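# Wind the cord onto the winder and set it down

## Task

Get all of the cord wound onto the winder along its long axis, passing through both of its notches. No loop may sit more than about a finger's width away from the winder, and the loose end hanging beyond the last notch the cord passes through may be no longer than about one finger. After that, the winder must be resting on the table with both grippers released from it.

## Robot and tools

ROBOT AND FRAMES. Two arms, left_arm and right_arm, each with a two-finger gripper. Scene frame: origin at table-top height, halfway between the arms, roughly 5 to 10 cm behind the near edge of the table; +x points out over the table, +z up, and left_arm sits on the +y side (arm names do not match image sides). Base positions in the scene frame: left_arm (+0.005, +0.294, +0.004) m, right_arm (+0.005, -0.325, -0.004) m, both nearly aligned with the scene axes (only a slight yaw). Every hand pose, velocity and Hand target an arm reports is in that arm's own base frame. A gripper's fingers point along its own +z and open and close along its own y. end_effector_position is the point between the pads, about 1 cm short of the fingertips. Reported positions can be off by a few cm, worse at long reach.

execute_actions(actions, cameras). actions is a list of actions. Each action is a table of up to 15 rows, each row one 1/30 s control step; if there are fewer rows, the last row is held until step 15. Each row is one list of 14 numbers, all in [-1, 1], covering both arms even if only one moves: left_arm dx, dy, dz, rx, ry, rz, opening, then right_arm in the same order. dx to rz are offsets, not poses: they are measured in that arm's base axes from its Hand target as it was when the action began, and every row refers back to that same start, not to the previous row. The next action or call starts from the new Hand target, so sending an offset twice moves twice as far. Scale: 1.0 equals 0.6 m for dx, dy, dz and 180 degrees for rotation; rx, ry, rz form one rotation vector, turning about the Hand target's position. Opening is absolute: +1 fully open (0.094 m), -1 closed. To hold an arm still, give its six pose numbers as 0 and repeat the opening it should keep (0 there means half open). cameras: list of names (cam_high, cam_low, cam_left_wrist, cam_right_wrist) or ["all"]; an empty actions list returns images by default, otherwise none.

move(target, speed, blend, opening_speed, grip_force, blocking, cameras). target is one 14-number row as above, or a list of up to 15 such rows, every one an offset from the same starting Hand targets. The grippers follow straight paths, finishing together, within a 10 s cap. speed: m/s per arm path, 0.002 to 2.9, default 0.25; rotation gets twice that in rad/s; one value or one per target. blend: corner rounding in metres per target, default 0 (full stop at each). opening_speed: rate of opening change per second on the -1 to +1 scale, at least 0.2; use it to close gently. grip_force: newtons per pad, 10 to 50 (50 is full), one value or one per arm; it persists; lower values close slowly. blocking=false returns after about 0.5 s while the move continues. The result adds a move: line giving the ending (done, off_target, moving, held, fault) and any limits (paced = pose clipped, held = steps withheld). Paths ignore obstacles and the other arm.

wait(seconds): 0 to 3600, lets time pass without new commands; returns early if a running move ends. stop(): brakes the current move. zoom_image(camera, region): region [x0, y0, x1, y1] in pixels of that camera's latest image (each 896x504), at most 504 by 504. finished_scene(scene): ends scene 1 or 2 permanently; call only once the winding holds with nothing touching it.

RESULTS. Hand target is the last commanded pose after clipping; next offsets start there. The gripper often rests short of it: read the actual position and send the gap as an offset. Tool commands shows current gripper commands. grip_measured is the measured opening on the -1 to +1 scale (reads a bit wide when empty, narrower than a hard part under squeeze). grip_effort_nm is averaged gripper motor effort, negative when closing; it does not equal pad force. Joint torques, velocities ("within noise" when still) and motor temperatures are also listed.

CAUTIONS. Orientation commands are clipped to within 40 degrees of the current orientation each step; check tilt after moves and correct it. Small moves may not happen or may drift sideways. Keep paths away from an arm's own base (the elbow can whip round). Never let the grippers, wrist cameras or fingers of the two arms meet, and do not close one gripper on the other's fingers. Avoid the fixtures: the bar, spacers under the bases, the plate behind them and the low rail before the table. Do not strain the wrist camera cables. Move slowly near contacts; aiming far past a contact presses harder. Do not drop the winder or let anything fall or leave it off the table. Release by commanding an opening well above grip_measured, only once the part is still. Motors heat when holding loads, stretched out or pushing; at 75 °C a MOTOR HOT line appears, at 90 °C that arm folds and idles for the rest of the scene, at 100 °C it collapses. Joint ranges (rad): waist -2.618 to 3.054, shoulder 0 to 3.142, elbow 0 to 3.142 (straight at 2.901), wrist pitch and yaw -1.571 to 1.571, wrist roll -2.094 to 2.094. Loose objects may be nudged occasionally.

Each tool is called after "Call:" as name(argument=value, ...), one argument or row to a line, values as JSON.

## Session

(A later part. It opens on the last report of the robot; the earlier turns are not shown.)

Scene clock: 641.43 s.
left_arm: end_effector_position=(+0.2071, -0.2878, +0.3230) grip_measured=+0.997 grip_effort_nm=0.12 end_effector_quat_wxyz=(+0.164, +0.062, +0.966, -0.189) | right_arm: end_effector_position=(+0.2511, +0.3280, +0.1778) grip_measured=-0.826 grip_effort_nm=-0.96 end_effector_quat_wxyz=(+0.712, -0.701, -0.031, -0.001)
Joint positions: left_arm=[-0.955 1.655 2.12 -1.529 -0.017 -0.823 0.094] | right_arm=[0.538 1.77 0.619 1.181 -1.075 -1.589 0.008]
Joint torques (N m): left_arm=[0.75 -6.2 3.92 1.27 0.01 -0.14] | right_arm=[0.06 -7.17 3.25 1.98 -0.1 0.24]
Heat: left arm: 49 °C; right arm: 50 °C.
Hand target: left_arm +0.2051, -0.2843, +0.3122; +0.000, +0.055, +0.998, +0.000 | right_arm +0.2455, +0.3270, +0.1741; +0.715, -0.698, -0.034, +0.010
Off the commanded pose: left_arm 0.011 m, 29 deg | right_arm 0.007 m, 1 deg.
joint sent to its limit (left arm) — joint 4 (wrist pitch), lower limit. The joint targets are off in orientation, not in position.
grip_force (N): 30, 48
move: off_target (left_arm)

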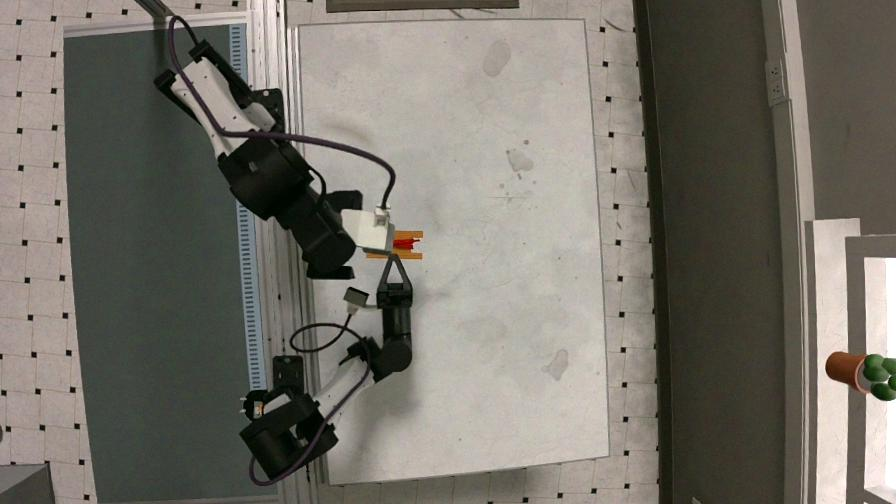

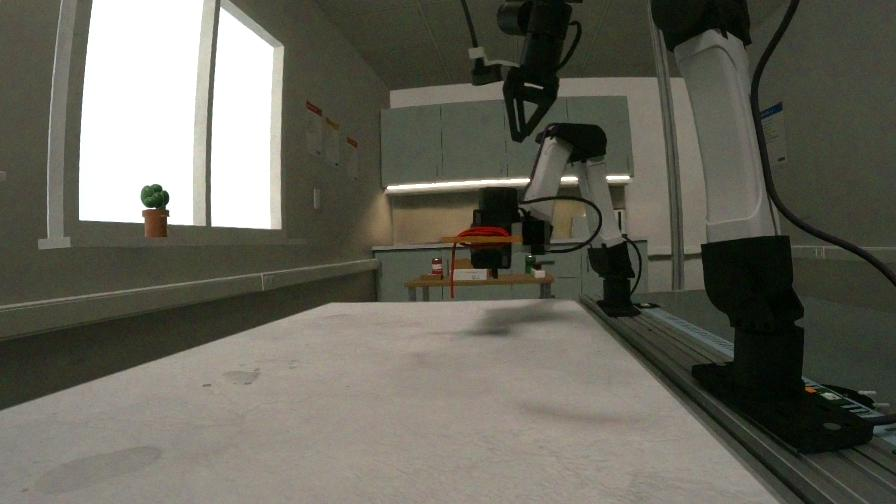

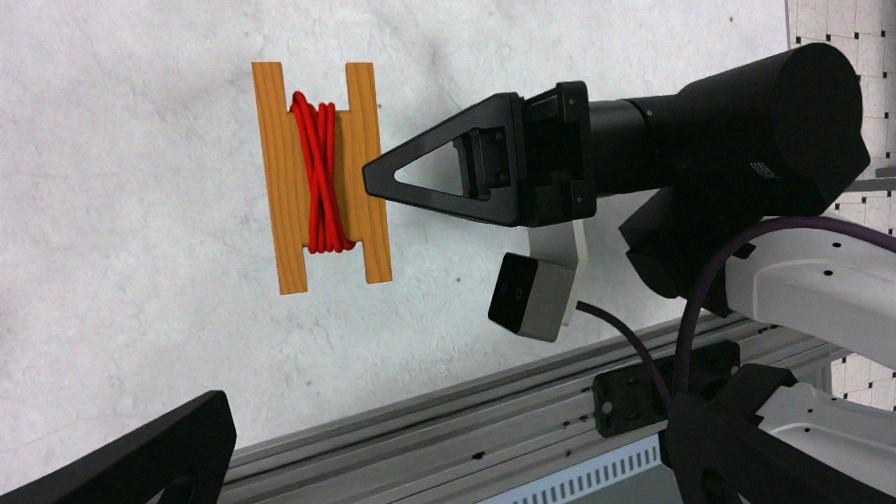

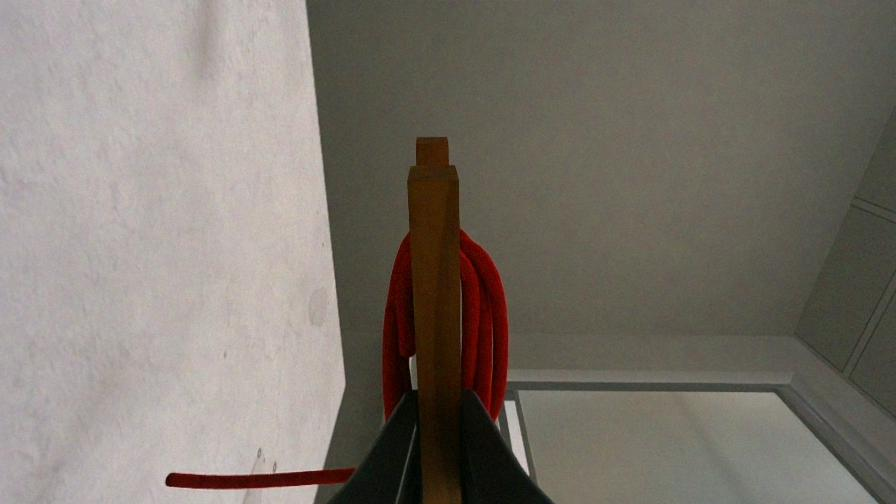

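Call:
execute_actions(
  actions=[],
)

Scene clock: 646.90 s.
left_arm: end_effector_position=(+0.2071, -0.2878, +0.3230) grip_measured=+0.997 grip_effort_nm=0.12 end_effector_quat_wxyz=(+0.164, +0.062, +0.966, -0.189) | right_arm: end_effector_position=(+0.2511, +0.3280, +0.1778) grip_measured=-0.826 grip_effort_nm=-0.95 end_effector_quat_wxyz=(+0.712, -0.701, -0.031, -0.001)
Joint positions: left_arm=[-0.955 1.655 2.12 -1.529 -0.017 -0.823 0.094] | right_arm=[0.538 1.77 0.619 1.181 -1.075 -1.589 0.008]
Joint velocities: within noise
Joint torques (N m): left_arm=[0.75 -6.2 3.92 1.27 0.01 -0.13] | right_arm=[0.08 -7.19 3.26 1.98 -0.11 0.25]
Motor temperatures (°C): left_arm=[28 44 48 41 28 29 27] | right_arm=[28 45 50 37 25 28 31]
Heat: left arm: 48 °C; right arm: 50 °C.
Hand target: left_arm +0.2051, -0.2843, +0.3122; +0.000, +0.055, +0.998, +0.000 | right_arm +0.2455, +0.3270, +0.1741; +0.715, -0.698, -0.034, +0.010
Tool commands: left_gripper/opening=+1.0 right_gripper/opening=-0.98
Off the commanded pose: left_arm 0.011 m, 29 deg | right_arm 0.007 m, 1 deg.
grip_force (N): 30, 48

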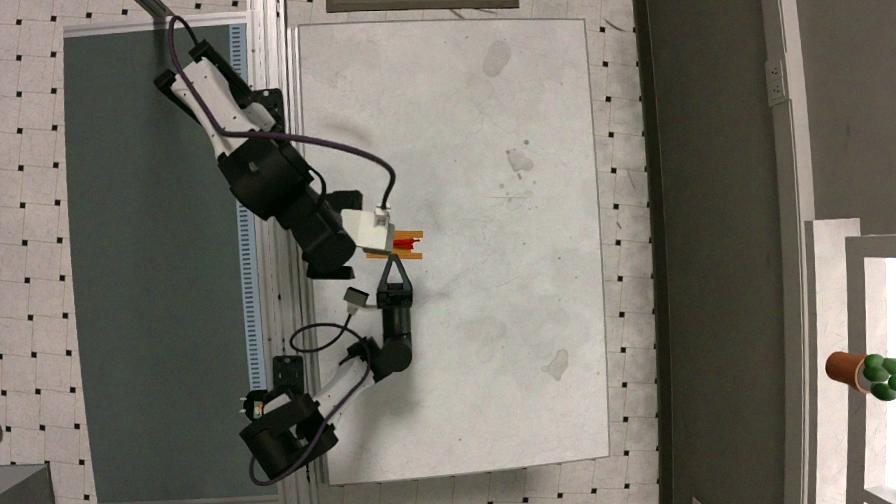

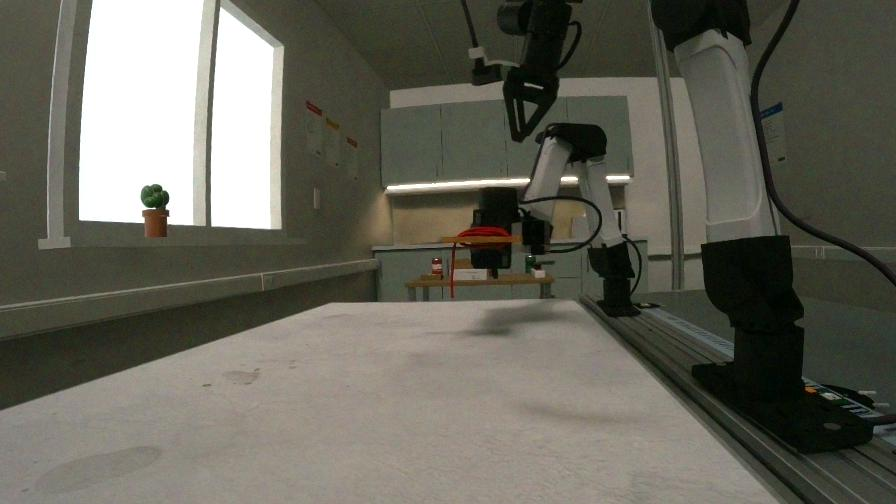

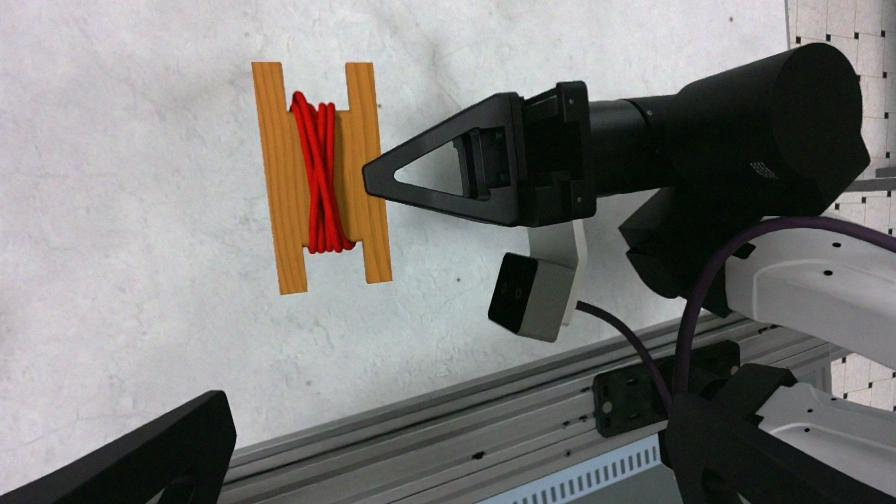

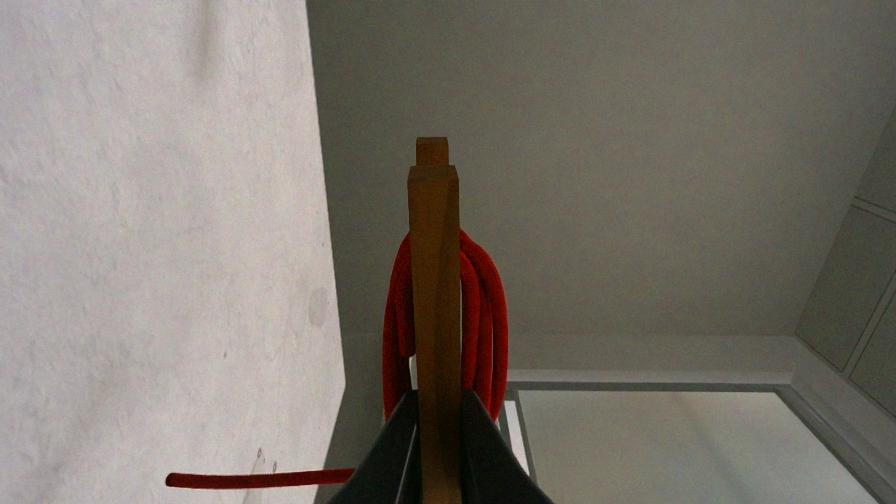

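Call:
zoom_image(
  camera="cam_low",
  region=[400, 200, 560, 310],
)

Call:
zoom_image(
  camera="cam_right_wrist",
  region=[130, 120, 560, 504],
)

Call:
zoom_image(
  camera="cam_left_wrist",
  region=[220, 40, 420, 320],
)

Scaled by 3.150 from the camera's image (finer frame: 1280x720).

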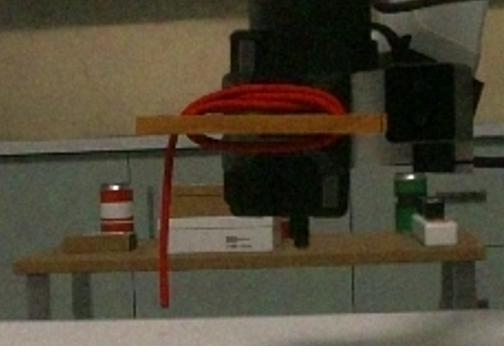

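Scaled by 1.172 from the camera's image (finer frame: 1280x720).

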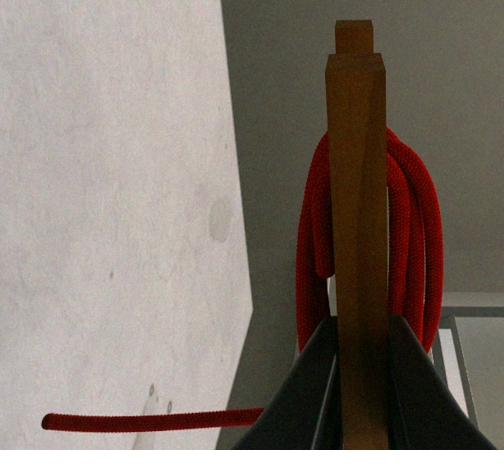

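Scaled by 1.800 from the camera's image (finer frame: 1280x720).

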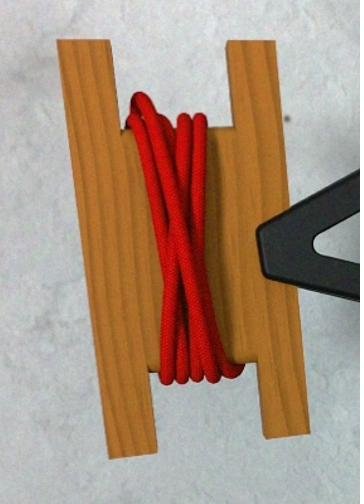

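Call:
zoom_image(
  camera="cam_high",
  region=[340, 200, 460, 290],
)

Scaled by 4.200 from the camera's image (finer frame: 1280x720).

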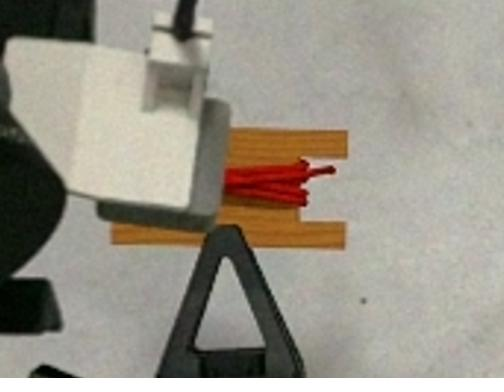

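Call:
move(
  target=[0.0013, 0.0065, -0.109, 0, 0, 0, 0.75, 0, 0, 0, 0, 0, 0, -0.98],
  speed=0.2,
  cameras=["cam_high", "cam_left_wrist"],
)

Scene clock: 671.57 s.
left_arm: end_effector_position=(+0.2079, -0.2847, +0.2567) grip_measured=+0.753 grip_effort_nm=-0.15 end_effector_quat_wxyz=(+0.095, +0.060, +0.988, -0.109) | right_arm: end_effector_position=(+0.2511, +0.3280, +0.1778) grip_measured=-0.826 grip_effort_nm=-0.96 end_effector_quat_wxyz=(+0.712, -0.701, -0.031, -0.001)
Joint positions: left_arm=[-0.945 1.721 1.976 -1.536 -0.009 -0.823 0.082] | right_arm=[0.538 1.77 0.619 1.181 -1.075 -1.589 0.008]
Joint torques (N m): left_arm=[0.88 -7.13 4.11 0.85 0.02 -0.09] | right_arm=[0.08 -7.17 3.25 1.98 -0.1 0.25]
Heat: left arm: 45 °C; right arm: 48 °C.
Hand target: left_arm +0.2060, -0.2804, +0.2469; +0.000, +0.055, +0.998, +0.000 | right_arm +0.2455, +0.3270, +0.1741; +0.715, -0.698, -0.034, +0.010
Off the commanded pose: left_arm 0.011 m, 17 deg | right_arm 0.007 m, 1 deg.
joint sent to its limit (left arm) — joint 4 (wrist pitch), lower limit. The joint targets are off in orientation, not in position.
grip_force (N): 30, 48
move: off_target (left_arm)

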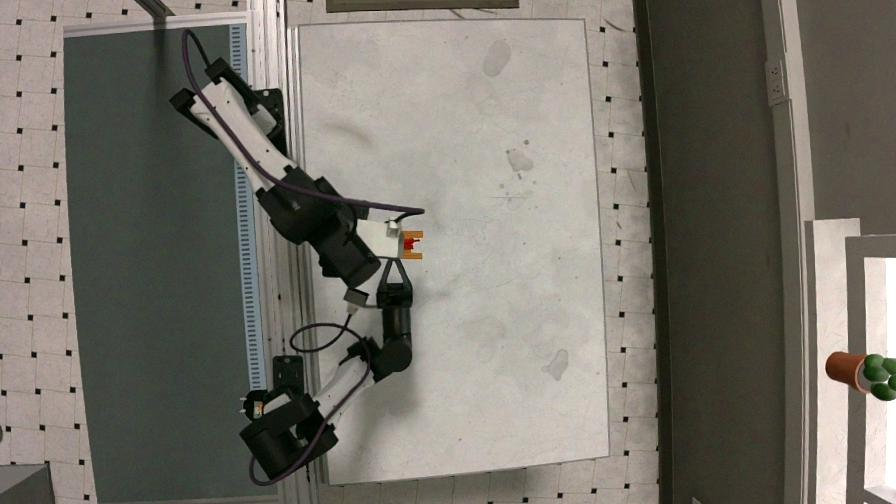

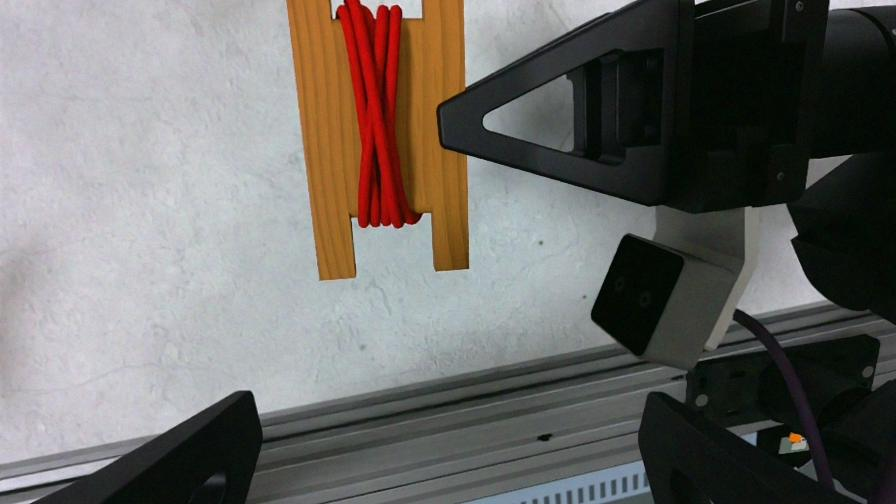

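Call:
move(
  target=[0, 0, -0.0865, 0, 0, 0, 0.75, 0, 0, 0, 0, 0, 0, -0.98],
  speed=0.15,
  cameras=["cam_high", "cam_left_wrist"],
)

Scene clock: 680.30 s.
left_arm: end_effector_position=(+0.2076, -0.2847, +0.2037) grip_measured=+0.753 grip_effort_nm=-0.15 end_effector_quat_wxyz=(+0.039, +0.061, +0.996, -0.042) | right_arm: end_effector_position=(+0.2511, +0.3280, +0.1778) grip_measured=-0.826 grip_effort_nm=-0.95 end_effector_quat_wxyz=(+0.712, -0.701, -0.031, -0.001)
Joint positions: left_arm=[-0.945 1.819 1.905 -1.542 -0.008 -0.821 0.082] | right_arm=[0.538 1.77 0.619 1.181 -1.075 -1.589 0.008]
Joint torques (N m): left_arm=[0.96 -8.12 4.27 0.49 0.02 -0.11] | right_arm=[0.06 -7.16 3.25 1.98 -0.1 0.25]
Heat: left arm: 45 °C; right arm: 47 °C.
Hand target: left_arm +0.2060, -0.2804, +0.1950; +0.000, +0.055, +0.998, +0.000 | right_arm +0.2455, +0.3270, +0.1741; +0.715, -0.698, -0.034, +0.010
Off the commanded pose: left_arm 0.010 m, 7 deg | right_arm 0.007 m, 1 deg.
joint sent to its limit (left arm) — joint 4 (wrist pitch), lower limit. The joint targets are off in orientation, not in position.
grip_force (N): 30, 48
move: off_target (left_arm)

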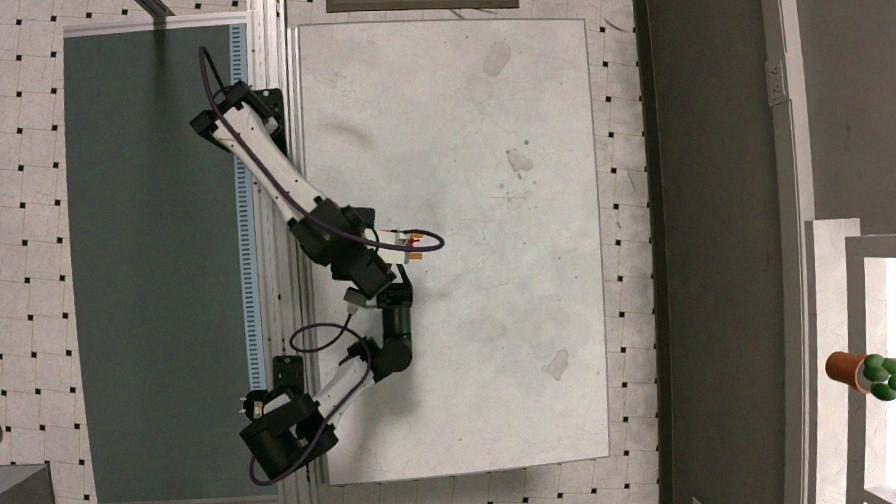

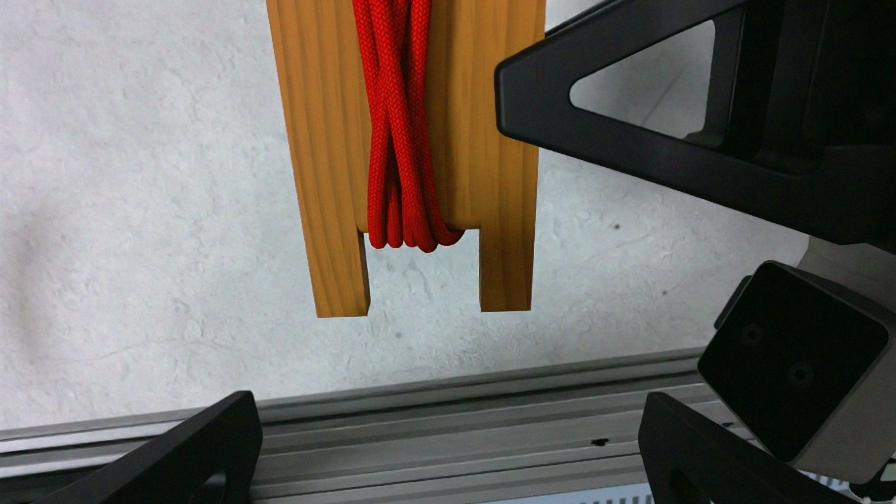

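Call:
wait(
  seconds=0.1,
  cameras=["cam_low"],
)

Call:
zoom_image(
  camera="cam_low",
  region=[400, 120, 620, 320],
)

Scene clock: 684.50 s.
left_arm: end_effector_position=(+0.2076, -0.2847, +0.2037) grip_measured=+0.753 grip_effort_nm=-0.15 end_effector_quat_wxyz=(+0.039, +0.061, +0.996, -0.042) | right_arm: end_effector_position=(+0.2511, +0.3280, +0.1778) grip_measured=-0.826 grip_effort_nm=-0.96 end_effector_quat_wxyz=(+0.712, -0.701, -0.031, -0.001)
Joint positions: left_arm=[-0.945 1.819 1.905 -1.542 -0.008 -0.821 0.082] | right_arm=[0.538 1.77 0.619 1.181 -1.075 -1.589 0.008]
Joint torques (N m): left_arm=[0.95 -8.1 4.27 0.49 0.02 -0.1] | right_arm=[0.08 -7.16 3.25 1.98 -0.1 0.25]
Heat: left arm: 46 °C; right arm: 47 °C.
Hand target: left_arm +0.2060, -0.2804, +0.1950; +0.000, +0.055, +0.998, +0.000 | right_arm +0.2455, +0.3270, +0.1741; +0.715, -0.698, -0.034, +0.010
Tool commands: left_gripper/opening=+0.75 right_gripper/opening=-0.98
Off the commanded pose: left_arm 0.010 m, 7 deg | right_arm 0.007 m, 1 deg.
grip_force (N): 30, 48
wait: 0.10 s; at rest from the start

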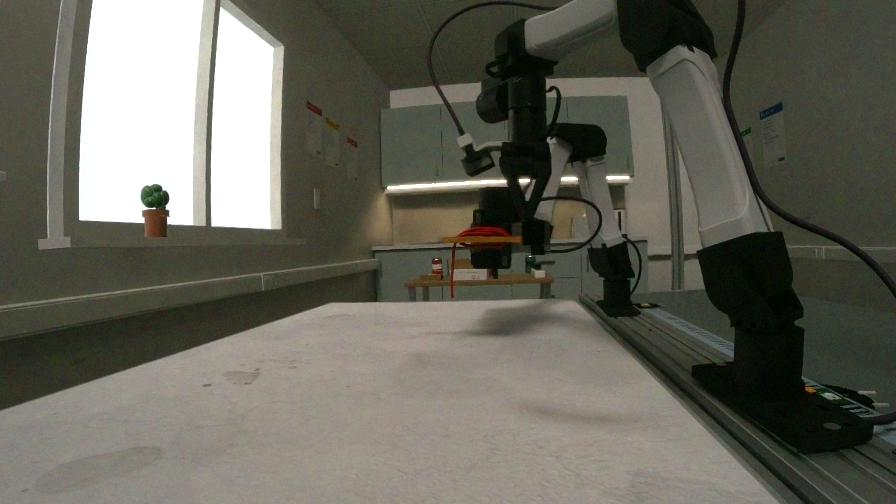

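Scaled by 2.291 from the camera's image (finer frame: 1280x720).

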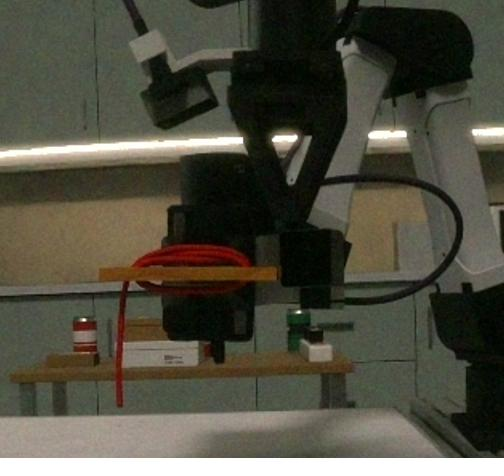

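Call:
move(
  target=[0.0233, 0.0025, -0.01, 0, 0, 0, 0.75, 0, 0, 0, 0, 0, 0, -0.98],
  speed=0.1,
  cameras=["cam_high", "cam_low", "cam_left_wrist"],
)

Call:
zoom_image(
  camera="cam_low",
  region=[420, 170, 570, 290],
)

Scene clock: 695.07 s.
left_arm: end_effector_position=(+0.2195, -0.2790, +0.1912) grip_measured=+0.753 grip_effort_nm=-0.15 end_effector_quat_wxyz=(+0.027, +0.054, +0.998, -0.026) | right_arm: end_effector_position=(+0.2511, +0.3280, +0.1778) grip_measured=-0.826 grip_effort_nm=-0.96 end_effector_quat_wxyz=(+0.712, -0.701, -0.031, -0.001)
Joint positions: left_arm=[-0.907 1.857 1.905 -1.543 -0.006 -0.8 0.082] | right_arm=[0.538 1.77 0.619 1.181 -1.075 -1.589 0.008]
Joint torques (N m): left_arm=[0.72 -8.42 6.17 0.4 0.01 0.11] | right_arm=[0.08 -7.16 3.23 1.98 -0.11 0.25]
Heat: left arm: 47 °C; right arm: 46 °C.
Hand target: left_arm +0.2200, -0.2789, +0.1889; +0.000, +0.055, +0.998, +0.000 | right_arm +0.2455, +0.3270, +0.1741; +0.715, -0.698, -0.034, +0.010
Off the commanded pose: left_arm 0.002 m, 4 deg | right_arm 0.007 m, 1 deg.
joint sent to its limit (left arm) — joint 4 (wrist pitch), lower limit. The joint targets are off in orientation, not in position.
grip_force (N): 30, 48
move: off_target (left_arm)

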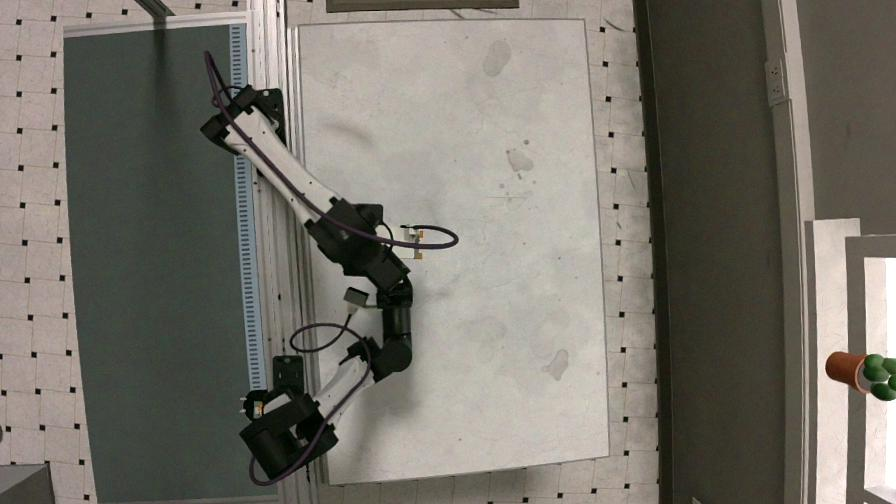

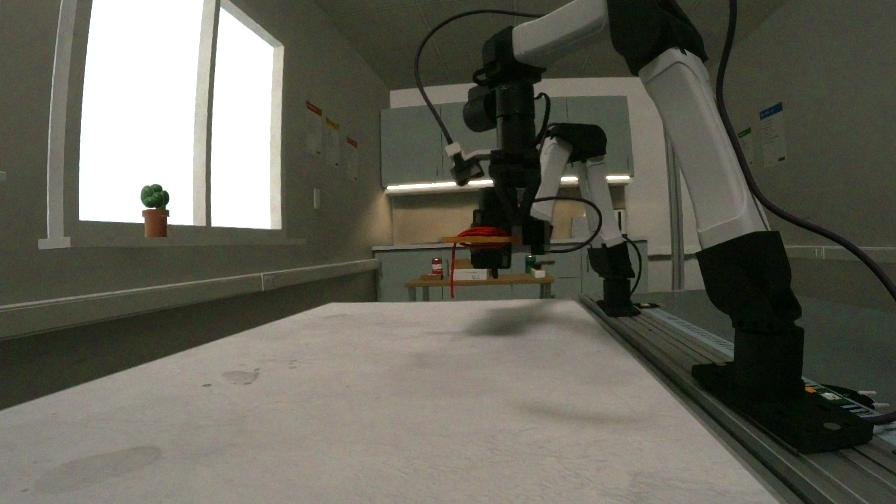

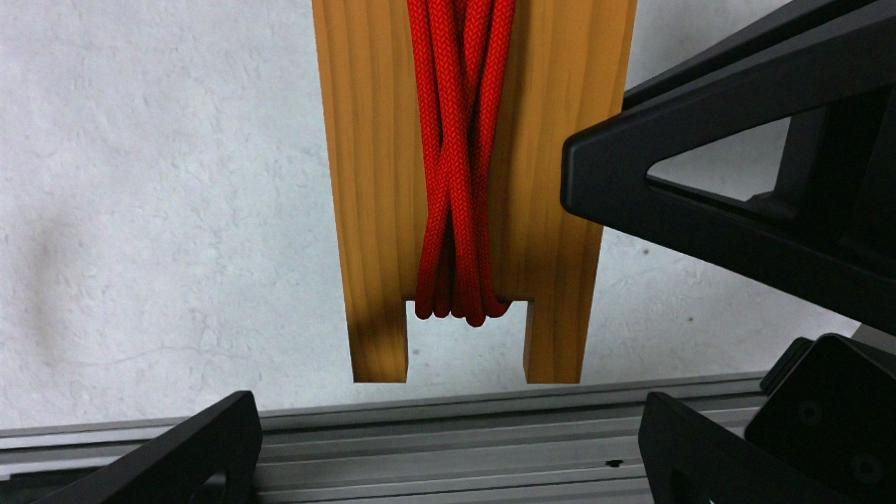

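Scaled by 3.360 from the camera's image (finer frame: 1280x720).

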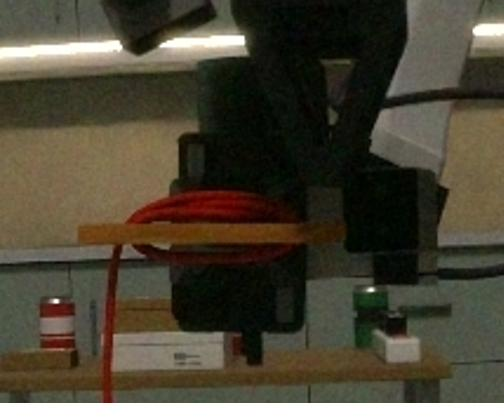

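Call:
zoom_image(
  camera="cam_low",
  region=[485, 190, 565, 260],
)

Call:
zoom_image(
  camera="cam_high",
  region=[340, 200, 460, 300],
)

Scaled by 6.300 from the camera's image (finer frame: 1280x720).

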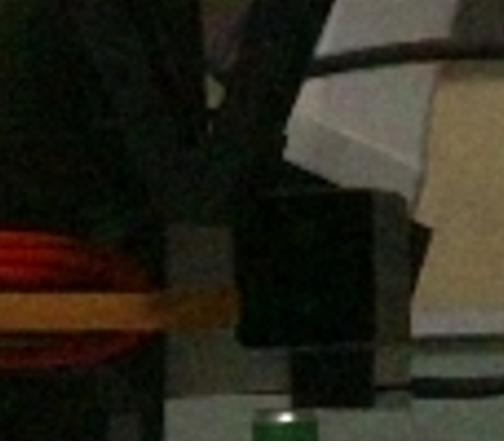

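Scaled by 4.200 from the camera's image (finer frame: 1280x720).

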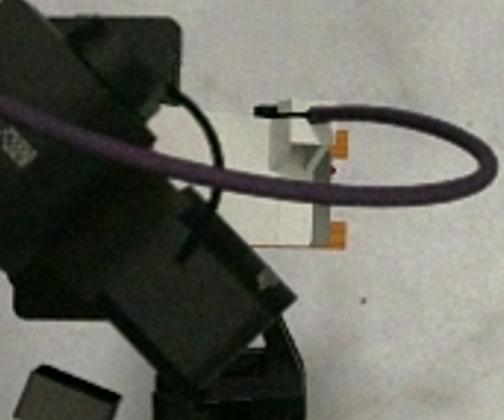

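Call:
move(
  target=[0.005, -0.0085, -0.0382, 0, 0, 0, 0.75, 0, 0, 0, 0, 0, 0, -0.98],
  speed=0.08,
  cameras=["cam_low", "cam_left_wrist"],
)

Call:
zoom_image(
  camera="cam_low",
  region=[485, 190, 565, 260],
)

Scene clock: 707.90 s.
left_arm: end_effector_position=(+0.2222, -0.2824, +0.1698) grip_measured=+0.753 grip_effort_nm=-0.15 end_effector_quat_wxyz=(+0.006, +0.054, +0.999, -0.003) | right_arm: end_effector_position=(+0.2511, +0.3280, +0.1778) grip_measured=-0.826 grip_effort_nm=-0.96 end_effector_quat_wxyz=(+0.712, -0.701, -0.031, -0.001)
Joint positions: left_arm=[-0.907 1.92 1.905 -1.543 -0.006 -0.8 0.082] | right_arm=[0.538 1.77 0.619 1.181 -1.075 -1.589 0.008]
Joint torques (N m): left_arm=[0.5 -8.99 5.85 0.37 0.01 0.08] | right_arm=[0.06 -7.17 3.23 1.98 -0.11 0.25]
Motor temperatures (°C): left_arm=[28 48 45 36 28 29 26] | right_arm=[28 43 46 40 25 29 31]
Heat: left arm: 48 °C; right arm: 46 °C.
Hand target: left_arm +0.2230, -0.2840, +0.1660; +0.000, +0.055, +0.998, +0.000 | right_arm +0.2455, +0.3270, +0.1741; +0.715, -0.698, -0.034, +0.010
Off the commanded pose: left_arm 0.004 m, 1 deg | right_arm 0.007 m, 1 deg.
grip_force (N): 30, 48
move: done

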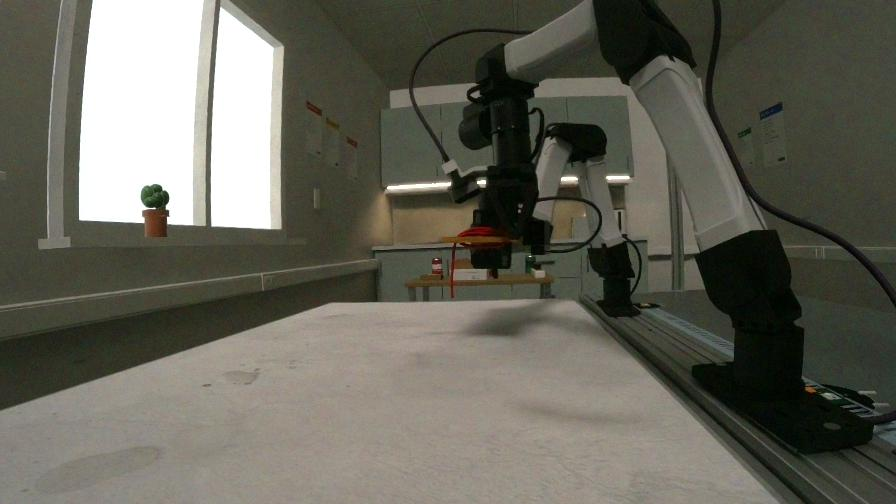

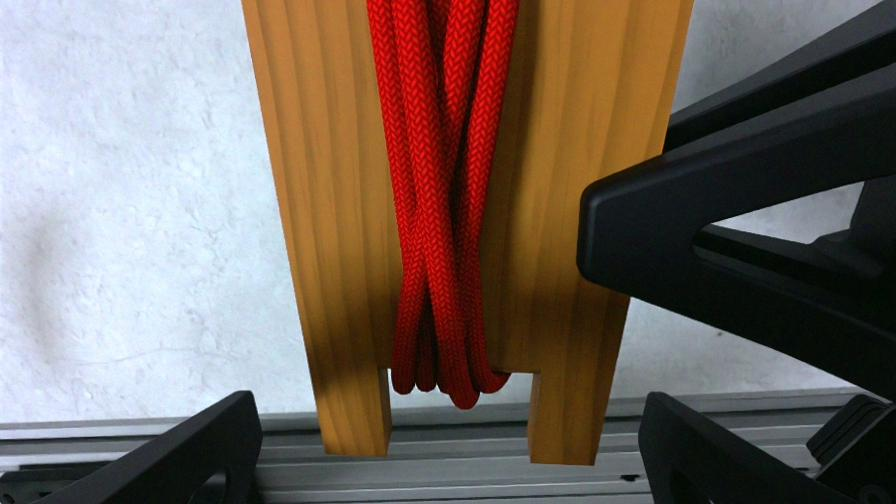

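Scaled by 6.300 from the camera's image (finer frame: 1280x720).

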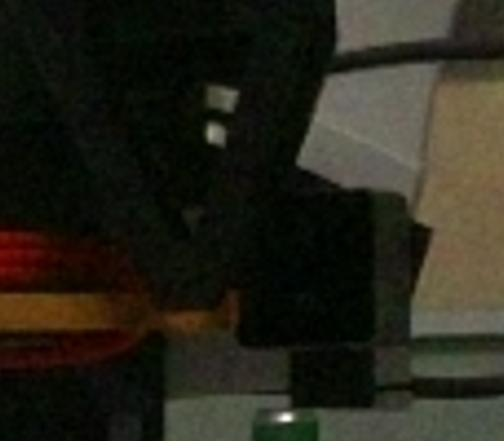

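Call:
move(
  target=[0.001, -0.003, -0.0135, 0, 0, 0, 0.75, 0, 0, 0, 0, 0, 0, -0.98],
  speed=0.06,
  cameras=["cam_low", "cam_left_wrist"],
)

Call:
zoom_image(
  camera="cam_low",
  region=[485, 190, 565, 260],
)

Scene clock: 712.10 s.
left_arm: end_effector_position=(+0.2214, -0.2814, +0.1673) grip_measured=+0.753 grip_effort_nm=-0.15 end_effector_quat_wxyz=(+0.004, +0.054, +0.999, +0.000) | right_arm: end_effector_position=(+0.2511, +0.3280, +0.1778) grip_measured=-0.826 grip_effort_nm=-0.96 end_effector_quat_wxyz=(+0.712, -0.701, -0.031, -0.001)
Joint positions: left_arm=[-0.907 1.92 1.895 -1.54 -0.006 -0.8 0.082] | right_arm=[0.538 1.77 0.619 1.181 -1.075 -1.589 0.008]
Joint torques (N m): left_arm=[0.35 -8.95 4.15 0.71 0.01 0.06] | right_arm=[0.08 -7.17 3.25 1.97 -0.1 0.25]
Heat: left arm: 49 °C; right arm: 46 °C.
Hand target: left_arm +0.2235, -0.2858, +0.1578; +0.000, +0.055, +0.998, +0.000 | right_arm +0.2455, +0.3270, +0.1741; +0.715, -0.698, -0.034, +0.010
Off the commanded pose: left_arm 0.011 m, 0 deg | right_arm 0.007 m, 1 deg.
grip_force (N): 30, 48
move: off_target (left_arm)

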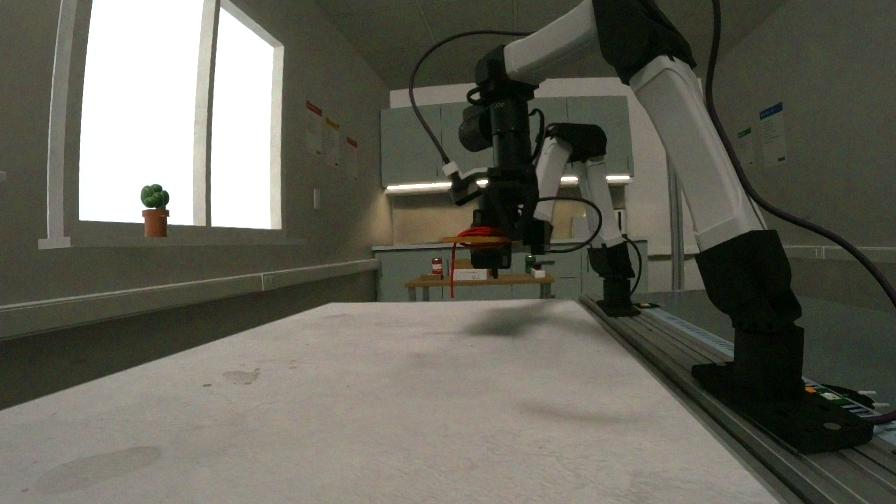

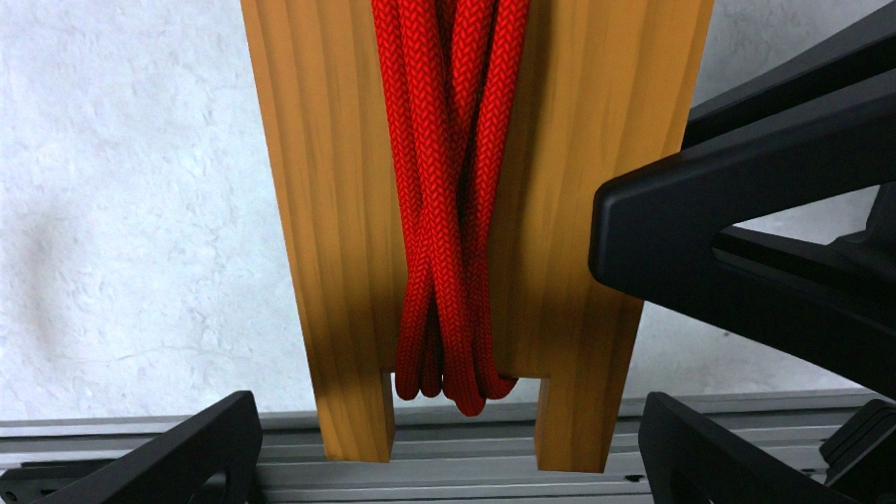

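Scaled by 6.300 from the camera's image (finer frame: 1280x720).

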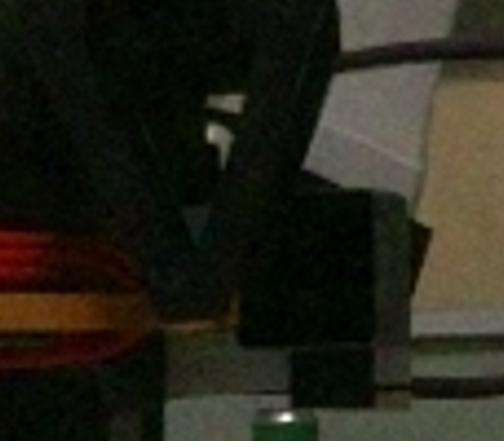

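Call:
move(
  target=[0.001, -0.003, -0.011, 0, 0, 0, 0.75, 0, 0, 0, 0, 0, 0, -0.98],
  speed=0.06,
  cameras=["cam_low", "cam_left_wrist"],
)

Scene clock: 714.70 s.
left_arm: end_effector_position=(+0.2224, -0.2827, +0.1617) grip_measured=+0.753 grip_effort_nm=-0.15 end_effector_quat_wxyz=(+0.005, +0.054, +0.999, -0.001) | right_arm: end_effector_position=(+0.2511, +0.3280, +0.1778) grip_measured=-0.826 grip_effort_nm=-0.95 end_effector_quat_wxyz=(+0.712, -0.701, -0.031, -0.001)
Joint positions: left_arm=[-0.907 1.92 1.872 -1.516 -0.006 -0.8 0.082] | right_arm=[0.538 1.77 0.619 1.181 -1.075 -1.589 0.008]
Joint torques (N m): left_arm=[0.18 -8.76 4.18 0.72 0.01 0.05] | right_arm=[0.08 -7.17 3.23 1.98 -0.11 0.25]
Heat: left arm: 49 °C; right arm: 46 °C.
Hand target: left_arm +0.2242, -0.2876, +0.1513; +0.000, +0.055, +0.998, +0.000 | right_arm +0.2455, +0.3270, +0.1741; +0.715, -0.698, -0.034, +0.010
Off the commanded pose: left_arm 0.012 m, 1 deg | right_arm 0.007 m, 1 deg.
grip_force (N): 30, 48
move: off_target (left_arm)

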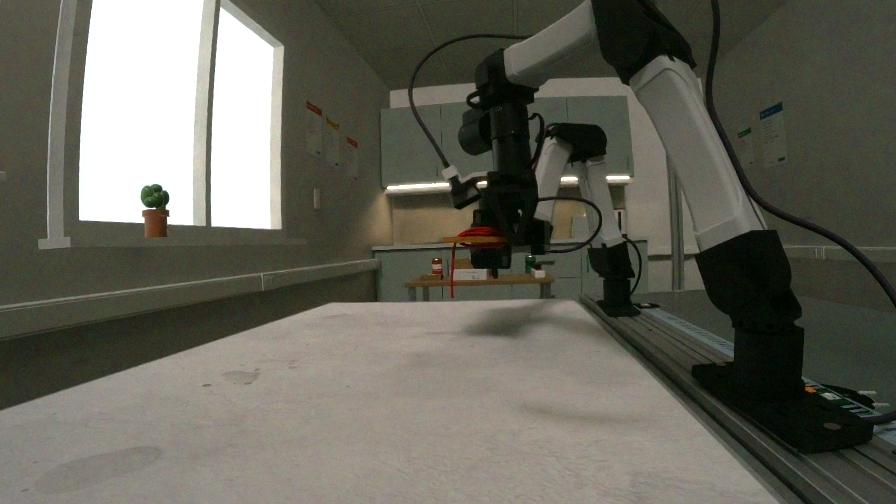

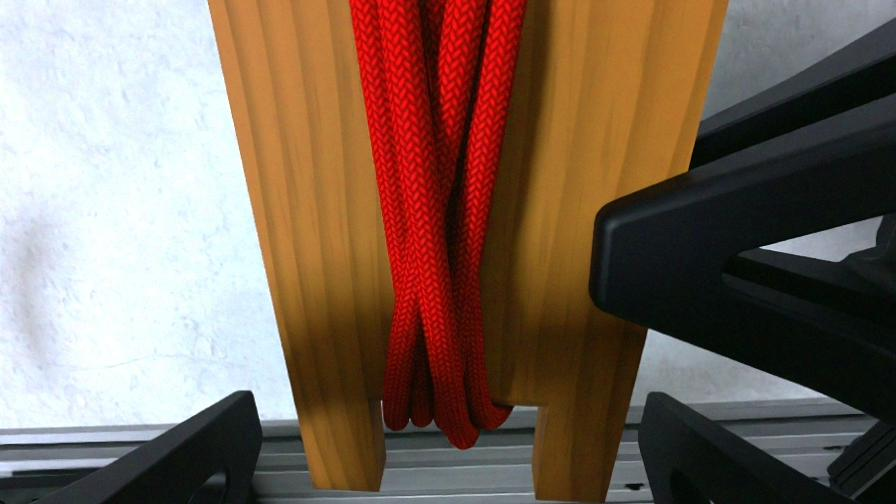

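Call:
move(
  target=[0, 0, 0, 0, 0, 0, -0.1, 0, 0, 0, 0, 0, 0, -0.98],
  grip_force=[35, 48],
  opening_speed=0.5,
  cameras=["cam_left_wrist", "cam_low"],
)

Scene clock: 718.83 s.
left_arm: end_effector_position=(+0.2226, -0.2834, +0.1617) grip_measured=+0.195 grip_effort_nm=-0.77 end_effector_quat_wxyz=(+0.005, +0.053, +0.999, -0.002) | right_arm: end_effector_position=(+0.2511, +0.3280, +0.1780) grip_measured=-0.826 grip_effort_nm=-0.96 end_effector_quat_wxyz=(+0.712, -0.701, -0.031, -0.001)
Joint positions: left_arm=[-0.907 1.92 1.872 -1.513 -0.005 -0.801 0.056] | right_arm=[0.538 1.77 0.619 1.183 -1.075 -1.588 0.008]
Joint torques (N m): left_arm=[0.18 -8.76 4.19 0.69 0 0.05] | right_arm=[0.08 -7.16 3.22 1.97 -0.1 0.25]
Heat: left arm: 50 °C; right arm: 46 °C.
Hand target: left_arm +0.2241, -0.2876, +0.1512; +0.000, +0.055, +0.998, +0.000 | right_arm +0.2455, +0.3270, +0.1741; +0.715, -0.698, -0.034, +0.010
Off the commanded pose: left_arm 0.011 m, 1 deg | right_arm 0.007 m, 1 deg.
grip_force (N): 35, 48
move: done
Images, in order (width x height): cam_low 896x504, cam_left_wrist 896x504.

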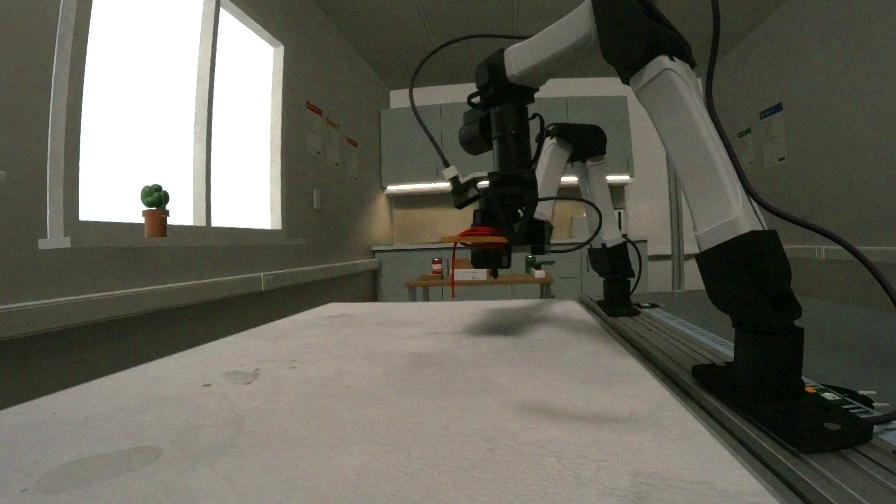

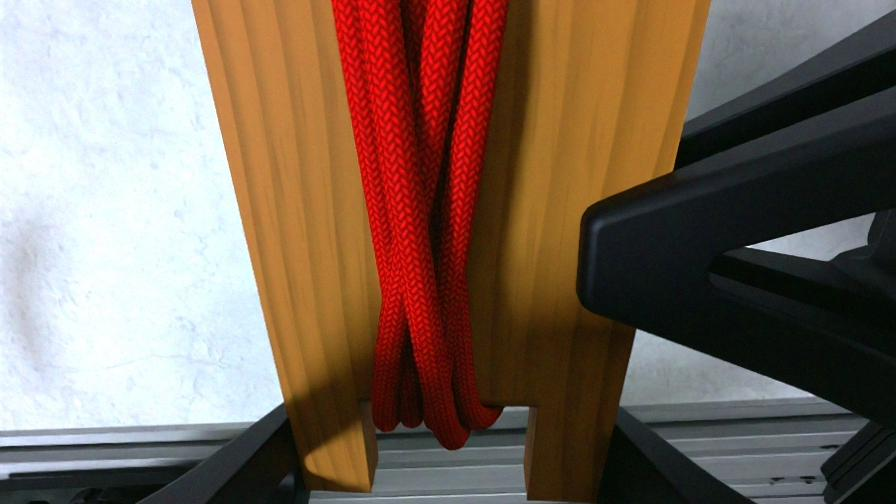

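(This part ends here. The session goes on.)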